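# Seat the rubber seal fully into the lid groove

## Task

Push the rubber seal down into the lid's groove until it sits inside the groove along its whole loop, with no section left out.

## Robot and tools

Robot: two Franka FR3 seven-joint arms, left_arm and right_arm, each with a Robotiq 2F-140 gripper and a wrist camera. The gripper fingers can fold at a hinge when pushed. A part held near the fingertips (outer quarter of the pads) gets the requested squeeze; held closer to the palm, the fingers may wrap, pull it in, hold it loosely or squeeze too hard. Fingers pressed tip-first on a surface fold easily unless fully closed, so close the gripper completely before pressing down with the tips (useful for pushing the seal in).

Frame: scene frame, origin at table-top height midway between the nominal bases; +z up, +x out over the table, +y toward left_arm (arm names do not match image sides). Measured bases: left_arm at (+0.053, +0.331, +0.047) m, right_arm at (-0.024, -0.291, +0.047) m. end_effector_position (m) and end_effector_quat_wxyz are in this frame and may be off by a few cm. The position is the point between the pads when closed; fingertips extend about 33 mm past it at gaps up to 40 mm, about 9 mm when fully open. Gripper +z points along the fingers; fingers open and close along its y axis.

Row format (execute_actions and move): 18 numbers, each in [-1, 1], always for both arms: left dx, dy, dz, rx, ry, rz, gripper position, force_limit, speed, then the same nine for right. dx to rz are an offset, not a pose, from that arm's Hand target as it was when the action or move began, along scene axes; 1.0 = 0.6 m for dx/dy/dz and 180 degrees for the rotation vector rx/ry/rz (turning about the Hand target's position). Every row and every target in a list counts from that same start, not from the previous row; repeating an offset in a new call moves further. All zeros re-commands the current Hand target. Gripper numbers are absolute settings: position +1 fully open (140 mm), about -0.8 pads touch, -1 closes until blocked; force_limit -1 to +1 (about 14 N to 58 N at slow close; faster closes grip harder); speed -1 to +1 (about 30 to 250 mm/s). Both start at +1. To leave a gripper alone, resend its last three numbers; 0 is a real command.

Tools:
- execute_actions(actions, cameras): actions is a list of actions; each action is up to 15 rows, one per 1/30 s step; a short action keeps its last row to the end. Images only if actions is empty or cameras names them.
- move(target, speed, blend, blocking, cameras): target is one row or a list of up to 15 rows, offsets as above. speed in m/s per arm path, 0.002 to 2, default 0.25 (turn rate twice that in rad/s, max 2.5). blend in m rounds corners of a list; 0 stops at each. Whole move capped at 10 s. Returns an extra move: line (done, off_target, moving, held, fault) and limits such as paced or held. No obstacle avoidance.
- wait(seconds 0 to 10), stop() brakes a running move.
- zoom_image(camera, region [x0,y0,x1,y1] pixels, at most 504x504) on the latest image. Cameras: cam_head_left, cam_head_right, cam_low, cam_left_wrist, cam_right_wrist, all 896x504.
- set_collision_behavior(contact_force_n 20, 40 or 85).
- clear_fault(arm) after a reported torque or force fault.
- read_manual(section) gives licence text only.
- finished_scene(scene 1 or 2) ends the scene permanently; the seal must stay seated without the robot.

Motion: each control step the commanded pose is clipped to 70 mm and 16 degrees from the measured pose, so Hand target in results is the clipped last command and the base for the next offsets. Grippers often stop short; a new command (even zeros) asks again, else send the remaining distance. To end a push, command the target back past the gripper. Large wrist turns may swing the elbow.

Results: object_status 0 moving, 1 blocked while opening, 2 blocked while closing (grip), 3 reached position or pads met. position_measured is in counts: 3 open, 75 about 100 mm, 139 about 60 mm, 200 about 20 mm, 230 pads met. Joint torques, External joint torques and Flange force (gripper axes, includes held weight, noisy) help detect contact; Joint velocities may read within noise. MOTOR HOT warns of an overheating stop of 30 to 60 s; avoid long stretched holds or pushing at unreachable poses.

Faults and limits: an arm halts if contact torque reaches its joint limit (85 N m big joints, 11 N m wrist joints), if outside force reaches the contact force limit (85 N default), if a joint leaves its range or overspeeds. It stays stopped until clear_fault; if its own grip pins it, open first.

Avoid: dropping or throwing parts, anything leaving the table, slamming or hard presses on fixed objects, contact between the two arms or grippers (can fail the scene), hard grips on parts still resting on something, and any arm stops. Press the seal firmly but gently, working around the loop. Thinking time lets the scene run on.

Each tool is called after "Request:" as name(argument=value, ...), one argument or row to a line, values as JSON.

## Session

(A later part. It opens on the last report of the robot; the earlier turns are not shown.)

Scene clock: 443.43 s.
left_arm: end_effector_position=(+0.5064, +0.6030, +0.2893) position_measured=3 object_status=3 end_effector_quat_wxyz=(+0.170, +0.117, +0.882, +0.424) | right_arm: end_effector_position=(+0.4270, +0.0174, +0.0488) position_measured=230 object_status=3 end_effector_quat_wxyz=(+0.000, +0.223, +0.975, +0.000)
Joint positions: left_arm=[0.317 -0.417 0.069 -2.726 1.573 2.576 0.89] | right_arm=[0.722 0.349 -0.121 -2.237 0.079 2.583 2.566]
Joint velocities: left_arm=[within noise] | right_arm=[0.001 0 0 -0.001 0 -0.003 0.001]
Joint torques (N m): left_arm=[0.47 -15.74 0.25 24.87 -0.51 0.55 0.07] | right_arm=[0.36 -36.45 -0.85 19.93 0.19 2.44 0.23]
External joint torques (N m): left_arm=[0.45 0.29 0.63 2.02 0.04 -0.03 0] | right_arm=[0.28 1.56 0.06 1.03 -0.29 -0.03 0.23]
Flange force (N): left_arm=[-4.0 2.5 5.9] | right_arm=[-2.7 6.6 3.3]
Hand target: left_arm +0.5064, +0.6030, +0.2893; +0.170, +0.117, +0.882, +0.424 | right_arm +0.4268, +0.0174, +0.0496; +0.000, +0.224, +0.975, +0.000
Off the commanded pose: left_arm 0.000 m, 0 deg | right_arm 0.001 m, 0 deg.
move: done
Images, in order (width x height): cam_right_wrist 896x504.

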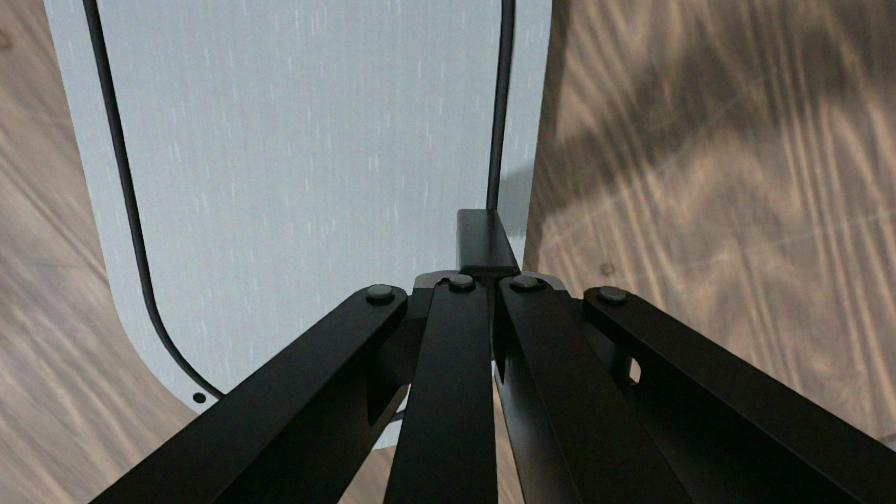

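Request:
move(
  target=[
    [0,0,0,0,0,0,1,1,1,-0.035,0.023,-0.01,0,0,0,-1,-1,-1],
    [0,0,0,0,0,0,1,1,1,-0.048,0.006,-0.046,0,0,0,-1,-1,-1],
    [0,0,0,0,0,0,1,1,1,-0.035,0.023,-0.01,0,0,0,-1,-1,-1],
    [0,0,0,0,0,0,1,1,1,-0.071,0.044,-0.01,0,0,0,-1,-1,-1],
    [0,0,0,0,0,0,1,1,1,-0.084,0.027,-0.046,0,0,0,-1,-1,-1],
    [0,0,0,0,0,0,1,1,1,-0.071,0.044,-0.01,0,0,0,-1,-1,-1],
    [0,0,0,0,0,0,1,1,1,-0.108,0.064,0,0,0,0,-1,-1,-1],
  ],
  speed=0.06,
  cameras=["cam_right_wrist"],
)

Scene clock: 459.57 s.
left_arm: end_effector_position=(+0.5064, +0.6030, +0.2893) position_measured=3 object_status=3 end_effector_quat_wxyz=(+0.170, +0.117, +0.882, +0.424) | right_arm: end_effector_position=(+0.3625, +0.0560, +0.0487) position_measured=230 object_status=3 end_effector_quat_wxyz=(+0.000, +0.223, +0.975, +0.000)
Joint positions: left_arm=[0.317 -0.417 0.069 -2.726 1.573 2.576 0.89] | right_arm=[0.875 0.292 -0.14 -2.333 0.081 2.621 2.694]
Joint velocities: left_arm=[within noise] | right_arm=[0 -0.001 0 0.001 0 0 0.005]
Joint torques (N m): left_arm=[0.49 -15.77 0.23 24.83 -0.52 0.57 0.03] | right_arm=[0.25 -34.67 -0.75 18.73 0.34 2.41 0.25]
External joint torques (N m): left_arm=[0.45 0.2 0.58 2.01 0.03 -0.01 -0.04] | right_arm=[0.24 0.95 0.19 0.4 -0.12 -0.06 0.25]
Flange force (N): left_arm=[-3.8 2.4 5.6] | right_arm=[-0.4 3.5 2.0]
Hand target: left_arm +0.5064, +0.6030, +0.2893; +0.170, +0.117, +0.882, +0.424 | right_arm +0.3620, +0.0558, +0.0496; +0.000, +0.224, +0.975, +0.000
Off the commanded pose: left_arm 0.000 m, 0 deg | right_arm 0.001 m, 0 deg.
move: done
Images, in order (width x height): cam_right_wrist 896x504.

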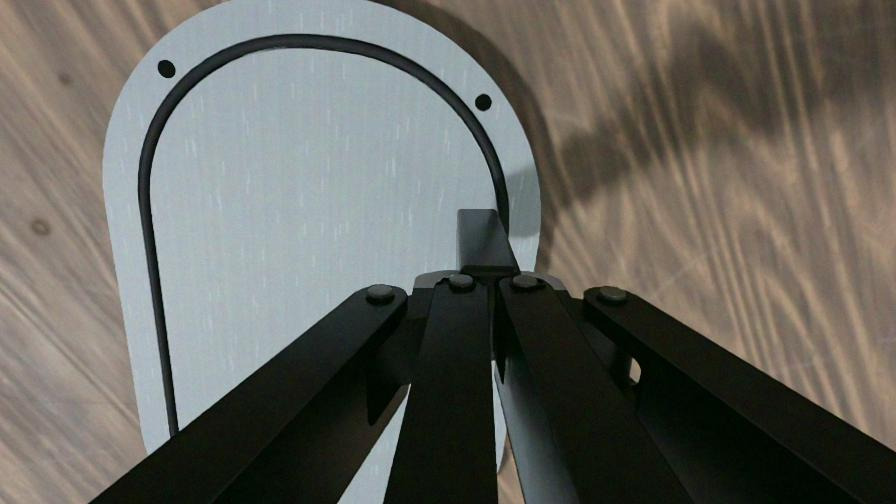

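Request:
move(
  target=[
    [0,0,0,0,0,0,1,1,1,0,0.015,-0.01,0,0,0,-1,-1,-1],
    [0,0,0,0,0,0,1,1,1,-0.012,-0.001,-0.043,0,0,0,-1,-1,-1],
    [0,0,0,0,0,0,1,1,1,0,0.015,-0.01,0,0,0,-1,-1,-1],
    [0,0,0,0,0,0,1,1,1,-0.057,0.028,-0.01,0,0,0,-1,-1,-1],
    [0,0,0,0,0,0,1,1,1,-0.069,0.012,-0.043,0,0,0,-1,-1,-1],
    [0,0,0,0,0,0,1,1,1,-0.057,0.028,-0.01,0,0,0,-1,-1,-1],
    [0,0,0,0,0,0,1,1,1,-0.092,0.013,-0.01,0,0,0,-1,-1,-1],
    [0,0,0,0,0,0,1,1,1,-0.104,-0.003,-0.041,0,0,0,-1,-1,-1],
    [0,0,0,0,0,0,1,1,1,-0.092,0.013,-0.01,0,0,0,-1,-1,-1],
  ],
  speed=0.08,
  cameras=["cam_right_wrist"],
)

Scene clock: 481.87 s.
left_arm: end_effector_position=(+0.5064, +0.6030, +0.2893) position_measured=3 object_status=3 end_effector_quat_wxyz=(+0.170, +0.117, +0.882, +0.424) | right_arm: end_effector_position=(+0.3069, +0.0634, +0.0427) position_measured=230 object_status=3 end_effector_quat_wxyz=(+0.000, +0.224, +0.975, +0.000)
Joint positions: left_arm=[0.317 -0.417 0.069 -2.726 1.573 2.576 0.89] | right_arm=[0.978 0.234 -0.152 -2.451 0.08 2.681 2.785]
Joint velocities: left_arm=[within noise] | right_arm=[0.001 -0.001 0 0.001 0.001 -0.004 0]
Joint torques (N m): left_arm=[0.46 -15.79 0.23 24.8 -0.51 0.57 0.02] | right_arm=[0.36 -31.5 -0.59 18.57 -0.03 2.36 0.3]
External joint torques (N m): left_arm=[0.45 0.19 0.61 2.04 0.04 -0.01 -0.05] | right_arm=[0.41 1.26 0.26 1.24 -0.45 -0.11 0.3]
Flange force (N): left_arm=[-3.8 2.5 5.7] | right_arm=[-0.5 6.8 2.6]
Hand target: left_arm +0.5064, +0.6030, +0.2893; +0.170, +0.117, +0.882, +0.424 | right_arm +0.3068, +0.0636, +0.0436; +0.000, +0.224, +0.975, +0.000
Off the commanded pose: left_arm 0.000 m, 0 deg | right_arm 0.001 m, 0 deg.
move: done
Images, in order (width x height): cam_right_wrist 896x504.

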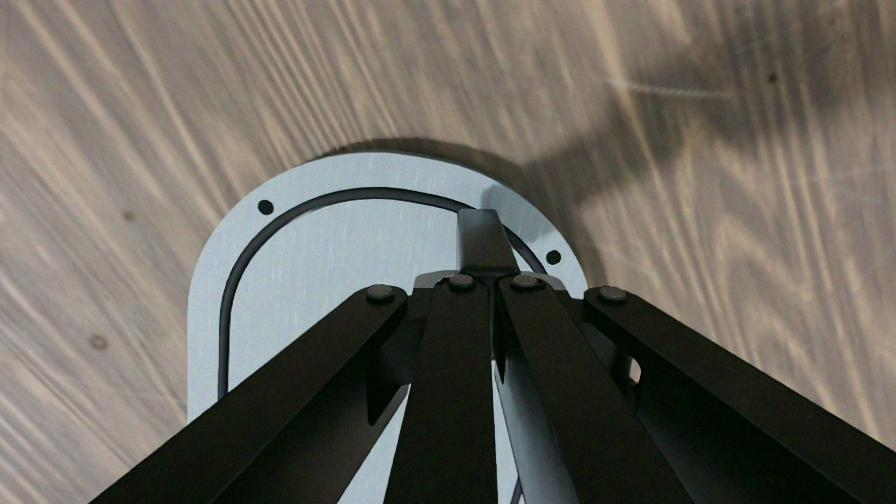

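Request:
move(
  target=[
    [0,0,0,0,0,0,1,1,1,-0.033,-0.026,0,0,0,0,-1,-1,-1],
    [0,0,0,0,0,0,1,1,1,-0.045,-0.042,-0.031,0,0,0,-1,-1,-1],
    [0,0,0,0,0,0,1,1,1,-0.033,-0.026,0,0,0,0,-1,-1,-1],
    [0,0,0,0,0,0,1,1,1,-0.054,-0.062,0,0,0,0,-1,-1,-1],
    [0,0,0,0,0,0,1,1,1,-0.066,-0.078,-0.031,0,0,0,-1,-1,-1],
    [0,0,0,0,0,0,1,1,1,-0.054,-0.062,0,0,0,0,-1,-1,-1],
    [0,0,0,0,0,0,1,1,1,-0.063,-0.105,0,0,0,0,-1,-1,-1],
    [0,0,0,0,0,0,1,1,1,-0.075,-0.121,-0.029,0,0,0,-1,-1,-1],
    [0,0,0,0,0,0,1,1,1,-0.063,-0.105,0,0,0,0,-1,-1,-1],
  ],
  speed=0.08,
  cameras=["cam_right_wrist"],
)

Scene clock: 495.47 s.
left_arm: end_effector_position=(+0.5064, +0.6030, +0.2893) position_measured=3 object_status=3 end_effector_quat_wxyz=(+0.170, +0.117, +0.882, +0.424) | right_arm: end_effector_position=(+0.2690, +0.0002, +0.0427) position_measured=230 object_status=3 end_effector_quat_wxyz=(+0.000, +0.224, +0.975, +0.000)
Joint positions: left_arm=[0.317 -0.417 0.069 -2.726 1.573 2.576 0.89] | right_arm=[0.974 0.083 -0.187 -2.685 0.042 2.766 2.775]
Joint velocities: left_arm=[within noise] | right_arm=[-0.001 0.001 0.002 0 -0.001 -0.003 0.004]
Joint torques (N m): left_arm=[0.5 -15.8 0.22 24.78 -0.5 0.57 0.01] | right_arm=[0.06 -25.29 0.17 17.08 -0.13 2.3 0.2]
External joint torques (N m): left_arm=[0.52 0.25 0.64 1.89 0.05 -0.02 -0.06] | right_arm=[0.09 1.03 0.51 1.18 -0.47 -0.19 0.2]
Flange force (N): left_arm=[-3.4 2.3 5.8] | right_arm=[-0.7 5.8 2.2]
Hand target: left_arm +0.5064, +0.6030, +0.2893; +0.170, +0.117, +0.882, +0.424 | right_arm +0.2690, +0.0006, +0.0436; +0.000, +0.224, +0.975, +0.000
Off the commanded pose: left_arm 0.000 m, 0 deg | right_arm 0.001 m, 0 deg.
move: done
Images, in order (width x height): cam_right_wrist 896x504.

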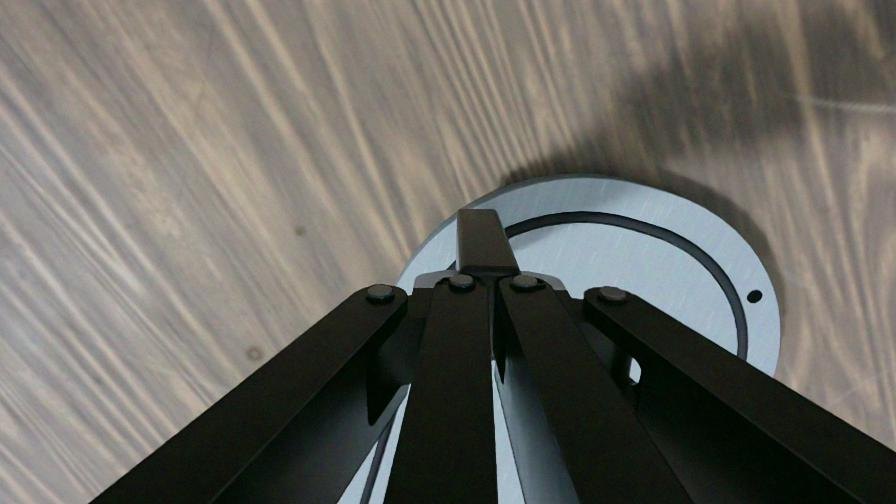

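Request:
move(
  target=[0,0,0,0,0,0,1,1,1,0.2,-0.05,0.07,0,0,0,-1,-1,-1],
  cameras=["cam_right_wrist"],
)

Scene clock: 505.63 s.
left_arm: end_effector_position=(+0.5064, +0.6030, +0.2893) position_measured=3 object_status=3 end_effector_quat_wxyz=(+0.170, +0.117, +0.882, +0.424) | right_arm: end_effector_position=(+0.3898, -0.0288, +0.0867) position_measured=230 object_status=3 end_effector_quat_wxyz=(+0.002, +0.225, +0.974, +0.001)
Joint positions: left_arm=[0.317 -0.417 0.069 -2.726 1.573 2.576 0.89] | right_arm=[0.816 0.135 -0.248 -2.437 0.057 2.571 2.551]
Joint velocities: left_arm=[within noise] | right_arm=[0 -0.001 -0.001 -0.001 -0.001 -0.001 -0.006]
Joint torques (N m): left_arm=[0.47 -15.74 0.23 24.77 -0.51 0.56 0.01] | right_arm=[-0.65 -28.99 0.22 20.3 1.06 2.41 -0.22]
External joint torques (N m): left_arm=[0.54 0.16 0.7 2.03 0.03 -0.03 -0.06] | right_arm=[-0.59 1.87 1.11 1.16 0.56 -0.07 -0.22]
Flange force (N): left_arm=[-3.5 2.6 5.7] | right_arm=[-5.4 7.9 5.6]
Hand target: left_arm +0.5064, +0.6030, +0.2893; +0.170, +0.117, +0.882, +0.424 | right_arm +0.3890, -0.0294, +0.0856; +0.000, +0.224, +0.975, +0.000
Off the commanded pose: left_arm 0.000 m, 0 deg | right_arm 0.001 m, 0 deg.
move: done
Images, in order (width x height): cam_right_wrist 896x504.

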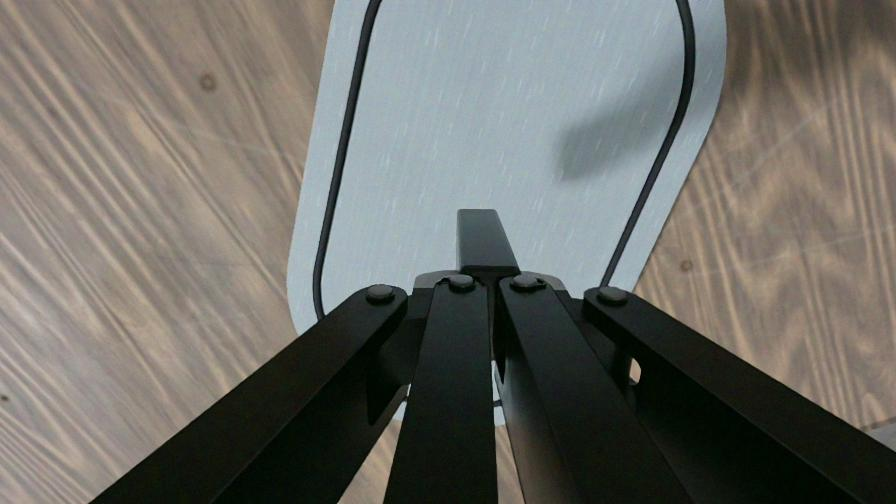

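Request:
move(
  target=[
    [0,0,0,0,0,0,1,1,1,-0.147,-0.003,-0.075,0,0,0,-1,-1,-1],
    [0,0,0,0,0,0,1,1,1,-0.159,-0.019,-0.105,0,0,0,-1,-1,-1],
    [0,0,0,0,0,0,1,1,1,-0.147,-0.003,-0.075,0,0,0,-1,-1,-1],
    [0,0,0,0,0,0,1,1,1,-0.112,-0.04,-0.075,0,0,0,-1,-1,-1],
    [0,0,0,0,0,0,1,1,1,-0.124,-0.056,-0.106,0,0,0,-1,-1,-1],
    [0,0,0,0,0,0,1,1,1,-0.112,-0.04,-0.075,0,0,0,-1,-1,-1],
    [0,0,0,0,0,0,1,1,1,-0.064,-0.082,-0.075,0,0,0,-1,-1,-1],
  ],
  speed=0.08,
  cameras=["cam_right_wrist"],
)

Scene clock: 524.37 s.
left_arm: end_effector_position=(+0.5064, +0.6030, +0.2893) position_measured=3 object_status=3 end_effector_quat_wxyz=(+0.170, +0.117, +0.882, +0.424) | right_arm: end_effector_position=(+0.3514, -0.0778, +0.0416) position_measured=230 object_status=3 end_effector_quat_wxyz=(+0.002, +0.225, +0.974, +0.001)
Joint positions: left_arm=[0.317 -0.417 0.069 -2.726 1.573 2.576 0.89] | right_arm=[0.772 0.127 -0.244 -2.629 0.076 2.755 2.489]
Joint velocities: left_arm=[within noise] | right_arm=[0.002 0.001 0.001 -0.001 0 0 -0.005]
Joint torques (N m): left_arm=[0.44 -15.71 0.27 24.8 -0.5 0.59 0.04] | right_arm=[-0.68 -25.99 0.4 17.38 0.9 2.37 -0.15]
External joint torques (N m): left_arm=[0.49 0.24 0.73 1.99 0.04 0 -0.03] | right_arm=[-0.68 1.73 1.09 1.17 0.55 -0.11 -0.15]
Flange force (N): left_arm=[-3.6 2.6 5.9] | right_arm=[-5.5 6.9 8.1]
Hand target: left_arm +0.5064, +0.6030, +0.2893; +0.170, +0.117, +0.882, +0.424 | right_arm +0.3506, -0.0786, +0.0406; +0.000, +0.224, +0.975, +0.000
Off the commanded pose: left_arm 0.000 m, 0 deg | right_arm 0.001 m, 0 deg.
move: done
Images, in order (width x height): cam_right_wrist 896x504.

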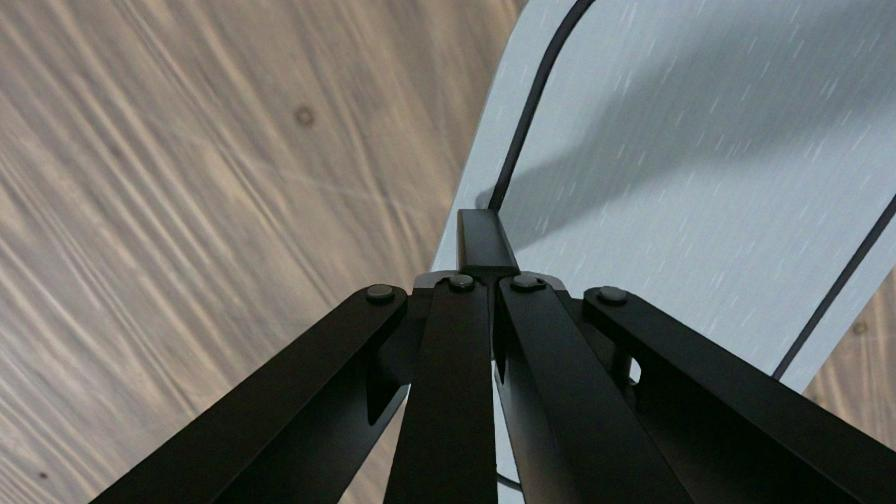

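Request:
move(
  target=[
    [0,0,0,0,0,0,1,1,1,-0.01,-0.006,-0.03,0,0,0,-1,-1,-1],
    [0,0,0,0,0,0,1,1,1,0,0,0,0,0,0,-1,-1,-1],
    [0,0,0,0,0,0,1,1,1,0.1,0,0.1,0,0,-0.13,-1,-1,-1],
  ],
  speed=0.08,
  cameras=["cam_right_wrist"],
)

Scene clock: 533.57 s.
left_arm: end_effector_position=(+0.5064, +0.6030, +0.2893) position_measured=3 object_status=3 end_effector_quat_wxyz=(+0.170, +0.117, +0.882, +0.424) | right_arm: end_effector_position=(+0.4105, -0.0788, +0.0996) position_measured=230 object_status=3 end_effector_quat_wxyz=(+0.000, +0.416, +0.909, +0.000)
Joint positions: left_arm=[0.317 -0.417 0.069 -2.726 1.573 2.576 0.89] | right_arm=[0.8 0.094 -0.345 -2.45 0.057 2.537 2.842]
Joint velocities: left_arm=[within noise] | right_arm=[0.002 -0.001 0 -0.001 0 0 0.007]
Joint torques (N m): left_arm=[0.49 -15.78 0.26 24.83 -0.5 0.55 0] | right_arm=[0.27 -28 -0.64 20.69 0.06 2.41 0.26]
External joint torques (N m): left_arm=[0.5 0.22 0.66 2.06 0.04 -0.03 -0.07] | right_arm=[0.4 1.2 0.31 1.16 -0.47 -0.07 0.26]
Flange force (N): left_arm=[-3.8 2.5 6.0] | right_arm=[-0.3 6.3 1.4]
Hand target: left_arm +0.5064, +0.6030, +0.2893; +0.170, +0.117, +0.882, +0.424 | right_arm +0.4106, -0.0786, +0.1006; +0.000, +0.417, +0.909, +0.000
Off the commanded pose: left_arm 0.000 m, 0 deg | right_arm 0.001 m, 0 deg.
move: done
Images, in order (width x height): cam_right_wrist 896x504.

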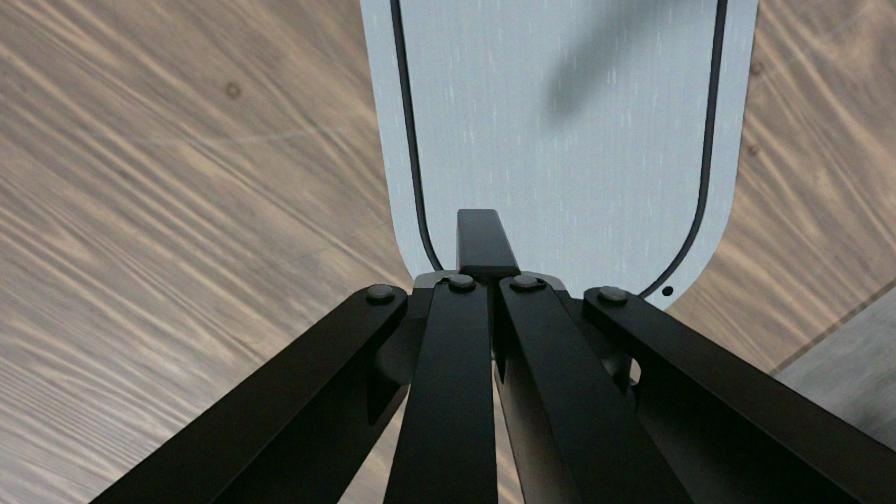

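Request:
move(
  target=[
    [0,0,0,0,0,0,1,1,1,-0.066,0.006,-0.096,0,0,0,-1,-1,-1],
    [0,0,0,0,0,0,1,1,1,-0.076,0.0,-0.13,0,0,0,-1,-1,-1],
    [0,0,0,0,0,0,1,1,1,-0.066,0.006,-0.096,0,0,0,-1,-1,-1],
    [0,0,0,0,0,0,1,1,1,-0.032,-0.028,-0.096,0,0,0,-1,-1,-1],
    [0,0,0,0,0,0,1,1,1,-0.042,-0.034,-0.131,0,0,0,-1,-1,-1],
    [0,0,0,0,0,0,1,1,1,-0.032,-0.028,-0.096,0,0,0,-1,-1,-1],
    [0,0,0,0,0,0,1,1,1,0.017,-0.058,-0.096,0,0,0,-1,-1,-1],
  ],
  speed=0.08,
  cameras=["cam_right_wrist"],
)

Scene clock: 549.30 s.
left_arm: end_effector_position=(+0.5064, +0.6030, +0.2893) position_measured=3 object_status=3 end_effector_quat_wxyz=(+0.170, +0.117, +0.882, +0.424) | right_arm: end_effector_position=(+0.4217, -0.1128, +0.0441) position_measured=230 object_status=3 end_effector_quat_wxyz=(+0.002, +0.419, +0.908, +0.001)
Joint positions: left_arm=[0.317 -0.417 0.069 -2.726 1.573 2.576 0.89] | right_arm=[0.683 0.226 -0.287 -2.47 0.141 2.687 2.715]
Joint velocities: left_arm=[within noise] | right_arm=[0.001 0 -0.002 -0.001 0 0 -0.005]
Joint torques (N m): left_arm=[0.47 -15.77 0.25 24.84 -0.53 0.57 0.02] | right_arm=[-0.67 -29.89 -0.56 18.53 0.65 2.4 -0.12]
External joint torques (N m): left_arm=[0.45 0.18 0.63 1.99 0.02 -0.01 -0.05] | right_arm=[-0.74 1.78 1.01 1.21 0.24 -0.08 -0.12]
Flange force (N): left_arm=[-3.7 2.5 5.5] | right_arm=[-3.8 8.2 7.1]
Hand target: left_arm +0.5064, +0.6030, +0.2893; +0.170, +0.117, +0.882, +0.424 | right_arm +0.4208, -0.1134, +0.0430; +0.000, +0.417, +0.909, +0.000
Off the commanded pose: left_arm 0.000 m, 0 deg | right_arm 0.001 m, 0 deg.
move: done
Images, in order (width x height): cam_right_wrist 896x504.

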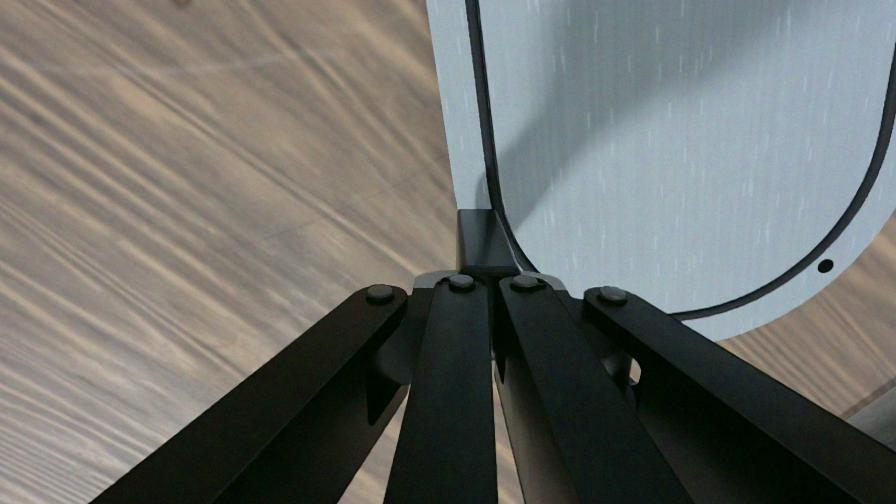

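Request:
move(
  target=[
    [0,0,0,0,0,0,1,1,1,0.006,0.014,0,0,0,0,-1,-1,-1],
    [0,0,0,0,0,0,1,1,1,-0.004,0.006,-0.035,0,0,0,-1,-1,-1],
    [0,0,0,0,0,0,1,1,1,0.006,0.014,0,0,0,0,-1,-1,-1],
    [0,0,0,0,0,0,1,1,1,0.055,0.003,0,0,0,0,-1,-1,-1],
    [0,0,0,0,0,0,1,1,1,0.045,-0.005,-0.036,0,0,0,-1,-1,-1],
    [0,0,0,0,0,0,1,1,1,0.055,0.003,0,0,0,0,-1,-1,-1],
    [0,0,0,0,0,0,1,1,1,0.055,0.003,0.5,0,0,0,-1,-1,-1],
  ],
  speed=[0.08,0.08,0.08,0.08,0.08,0.08,0.2],
  cameras=["cam_right_wrist","cam_head_left"],
)

Request:
zoom_image(
  camera="cam_right_wrist",
  region=[350, 0, 650, 280],
)

Scene clock: 565.67 s.
left_arm: end_effector_position=(+0.5064, +0.6030, +0.2893) position_measured=3 object_status=3 end_effector_quat_wxyz=(+0.170, +0.117, +0.882, +0.424) | right_arm: end_effector_position=(+0.4543, -0.1106, +0.3440) position_measured=230 object_status=3 end_effector_quat_wxyz=(+0.000, +0.416, +0.909, +0.002)
Joint positions: left_arm=[0.317 -0.417 0.069 -2.726 1.573 2.576 0.89] | right_arm=[0.664 -0.166 -0.289 -2.051 -0.047 1.896 2.826]
Joint velocities: left_arm=[within noise] | right_arm=[0.001 0 0.001 0 -0.001 -0.005 0.002]
Joint torques (N m): left_arm=[0.47 -15.73 0.27 24.81 -0.51 0.56 -0.01] | right_arm=[-0.23 -23.59 2.32 25.3 0.4 2.43 0.2]
External joint torques (N m): left_arm=[0.49 0.24 0.69 2 0.03 -0.03 -0.08] | right_arm=[-0.18 1.93 1.05 0.75 -0.48 -0.05 0.2]
Flange force (N): left_arm=[-3.7 2.4 6.0] | right_arm=[-1.4 7.6 -1.2]
Hand target: left_arm +0.5064, +0.6030, +0.2893; +0.170, +0.117, +0.882, +0.424 | right_arm +0.4538, -0.1116, +0.3430; +0.000, +0.417, +0.909, +0.000
Off the commanded pose: left_arm 0.000 m, 0 deg | right_arm 0.001 m, 0 deg.
move: done
Images, in order (width x height): cam_head_left 896x504, cam_right_wrist 896x504.

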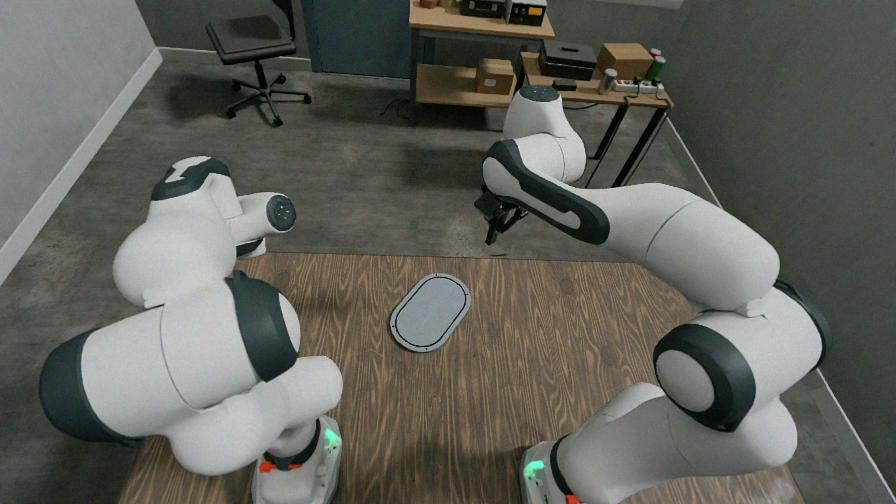

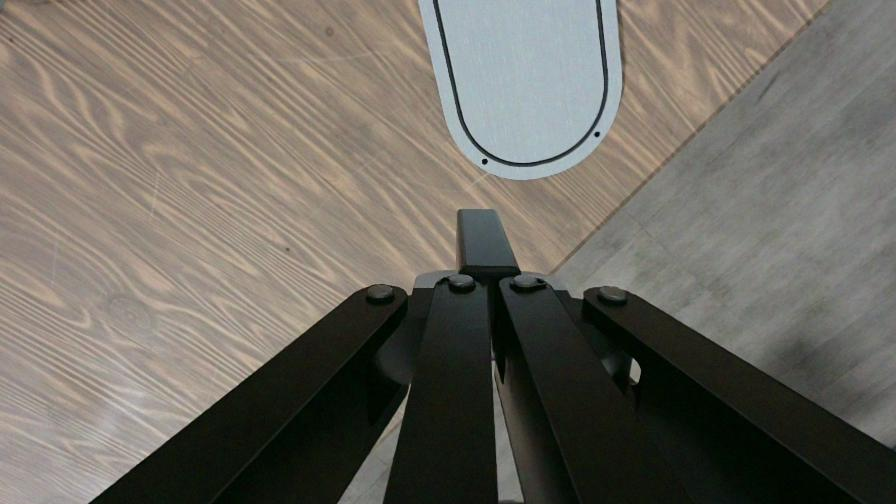

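Scaled by 1.680 from the camera's 896x504 image, which has a finer 1280x720 frame.

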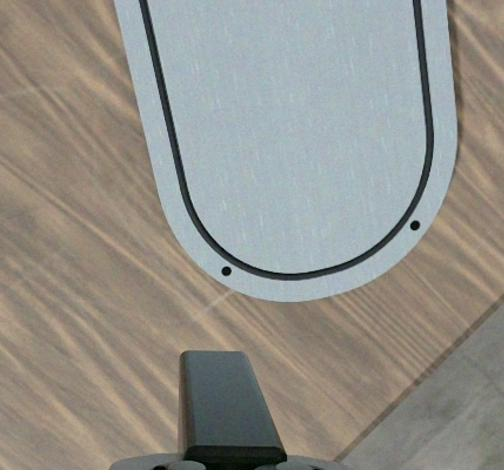

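Request:
move(
  target=[0,0,0,0,0,0,1,1,1,-0.13,0.2,-0.38,0,0,0,-1,-1,-1],
  cameras=["cam_right_wrist"],
)

Scene clock: 569.87 s.
left_arm: end_effector_position=(+0.5064, +0.6030, +0.2893) position_measured=3 object_status=3 end_effector_quat_wxyz=(+0.170, +0.117, +0.882, +0.424) | right_arm: end_effector_position=(+0.3755, +0.0074, +0.1154) position_measured=230 object_status=3 end_effector_quat_wxyz=(-0.008, +0.410, +0.912, +0.002)
Joint positions: left_arm=[0.317 -0.417 0.069 -2.726 1.573 2.576 0.89] | right_arm=[1.029 0.101 -0.395 -2.389 0.088 2.476 2.986]
Joint torques (N m): left_arm=[0.44 -15.7 0.21 24.78 -0.51 0.57 0.02] | right_arm=[1.3 -27.84 -1.15 21.5 1.09 2.87 0.31]
External joint torques (N m): left_arm=[0.49 0.24 0.65 2.03 0.03 -0.02 -0.05] | right_arm=[1.32 1.81 -0.07 1.16 0.52 0.38 0.31]
Flange force (N): left_arm=[-3.8 2.5 5.9] | right_arm=[1.1 8.7 4.8]
Hand target: left_arm +0.5064, +0.6030, +0.2893; +0.170, +0.117, +0.882, +0.424 | right_arm +0.3758, +0.0084, +0.1150; +0.000, +0.417, +0.909, +0.000
Off the commanded pose: left_arm 0.000 m, 0 deg | right_arm 0.001 m, 1 deg.
joint sent to its limit (right arm) — joint 7 (wrist roll), upper limit. The joint targets still meet the commanded pose.
move: done
Images, in order (width x height): cam_right_wrist 896x504.

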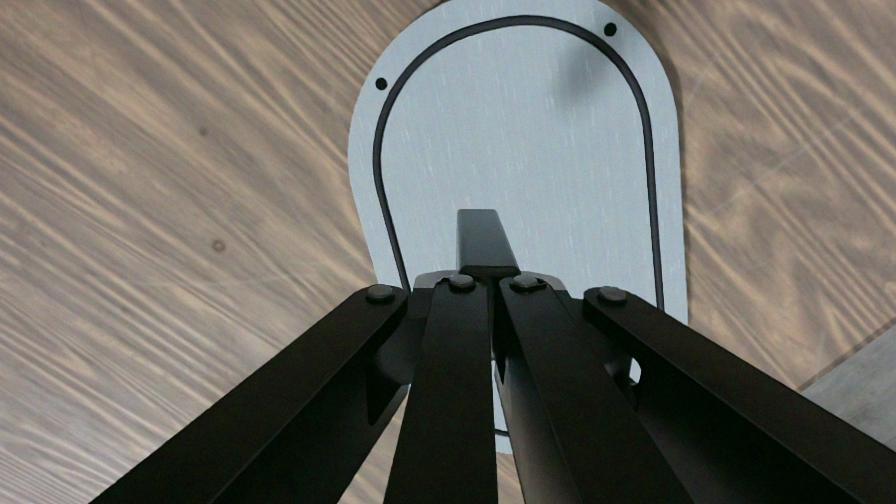

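Request:
move(
  target=[
    [0,0,0,0,0,0,1,1,1,-0.098,0.01,-0.12,0,0,0.12,-1,-1,-1],
    [0,0,0,0,0,0,1,1,1,-0.108,0.004,-0.152,0,0,0.12,-1,-1,-1],
    [0,0,0,0,0,0,1,1,1,-0.098,0.01,-0.12,0,0,0.12,-1,-1,-1],
    [0,0,0,0,0,0,1,1,1,-0.073,-0.03,-0.12,0,0,0.12,-1,-1,-1],
    [0,0,0,0,0,0,1,1,1,-0.083,-0.036,-0.153,0,0,0.12,-1,-1,-1],
    [0,0,0,0,0,0,1,1,1,-0.073,-0.03,-0.1,0,0,0.12,-1,-1,-1],
    [0,0,0,0,0,0,1,1,1,0.08,-0.05,0.3,0,0,0.12,-1,-1,-1],
  ],
  speed=[0.1,0.08,0.08,0.08,0.08,0.08,0.2],
  cameras=["cam_right_wrist","cam_head_left"],
)

Request:
zoom_image(
  camera="cam_head_left",
  region=[350, 240, 510, 380],
)

Scene clock: 587.50 s.
left_arm: end_effector_position=(+0.5064, +0.6030, +0.2893) position_measured=3 object_status=3 end_effector_quat_wxyz=(+0.170, +0.117, +0.882, +0.424) | right_arm: end_effector_position=(+0.4243, -0.0206, +0.2960) position_measured=230 object_status=3 end_effector_quat_wxyz=(+0.001, +0.242, +0.970, +0.002)
Joint positions: left_arm=[0.317 -0.417 0.069 -2.726 1.573 2.576 0.89] | right_arm=[0.903 -0.104 -0.353 -2.107 -0.039 2.014 2.632]
Joint velocities: left_arm=[within noise] | right_arm=[0 0 0 0 0 -0.006 -0.006]
Joint torques (N m): left_arm=[0.5 -15.75 0.28 24.82 -0.49 0.55 0.02] | right_arm=[-0.21 -24.97 1.35 25.15 0.85 2.37 -0.09]
External joint torques (N m): left_arm=[0.5 0.2 0.67 2 0.06 -0.03 -0.05] | right_arm=[-0.28 2.14 0.24 0.74 0.01 -0.11 -0.09]
Flange force (N): left_arm=[-3.6 2.5 5.8] | right_arm=[-4.9 8.0 0.0]
Hand target: left_arm +0.5064, +0.6030, +0.2893; +0.170, +0.117, +0.882, +0.424 | right_arm +0.4238, -0.0216, +0.2950; +0.000, +0.239, +0.971, +0.000
Off the commanded pose: left_arm 0.000 m, 0 deg | right_arm 0.001 m, 0 deg.
move: done
Images, in order (width x height): cam_head_left 896x504, cam_right_wrist 896x504.

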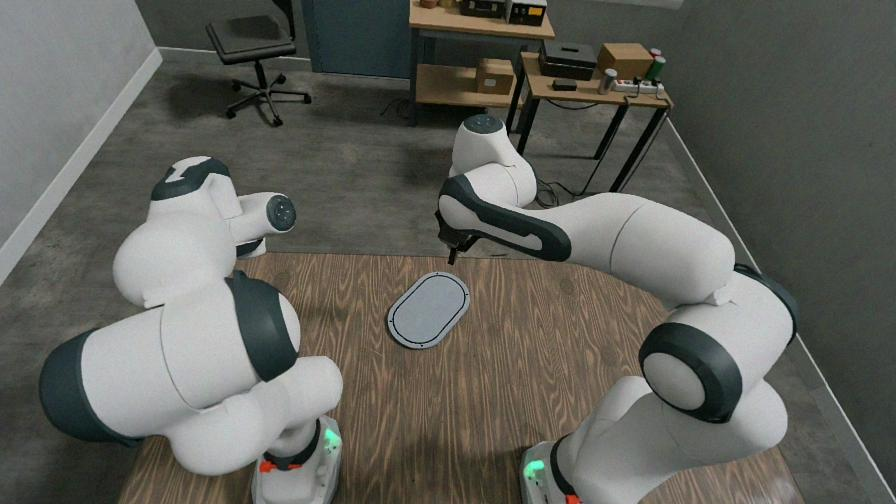

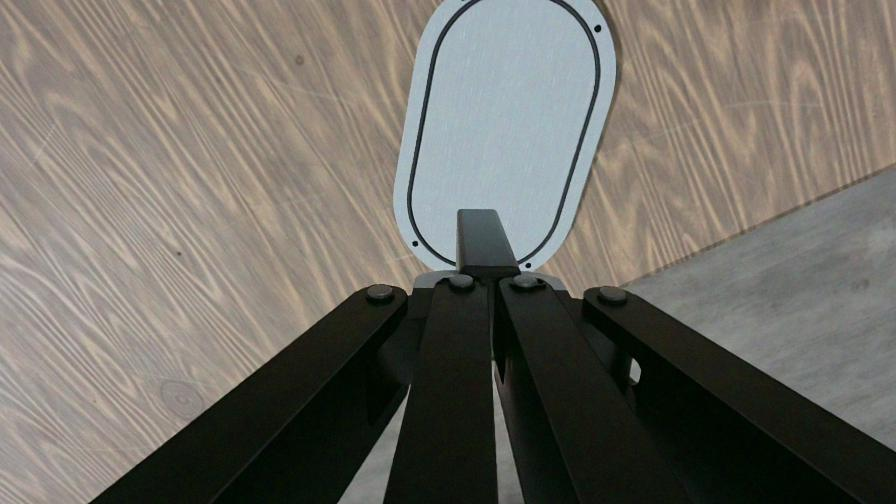

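Scaled by 3.150 from the camera's 896x504 image, which has a finer 1280x720 frame.

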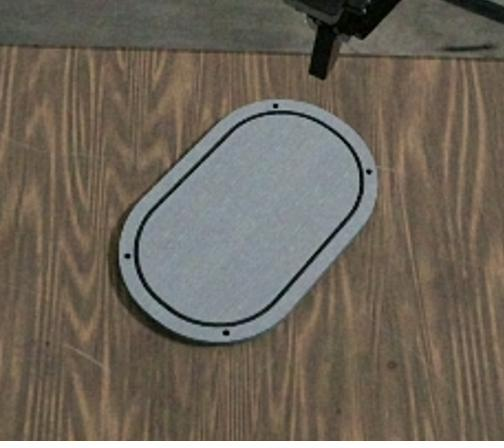

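Request:
finished_scene(
  scene=2,
)

The scene is finished: the task was done.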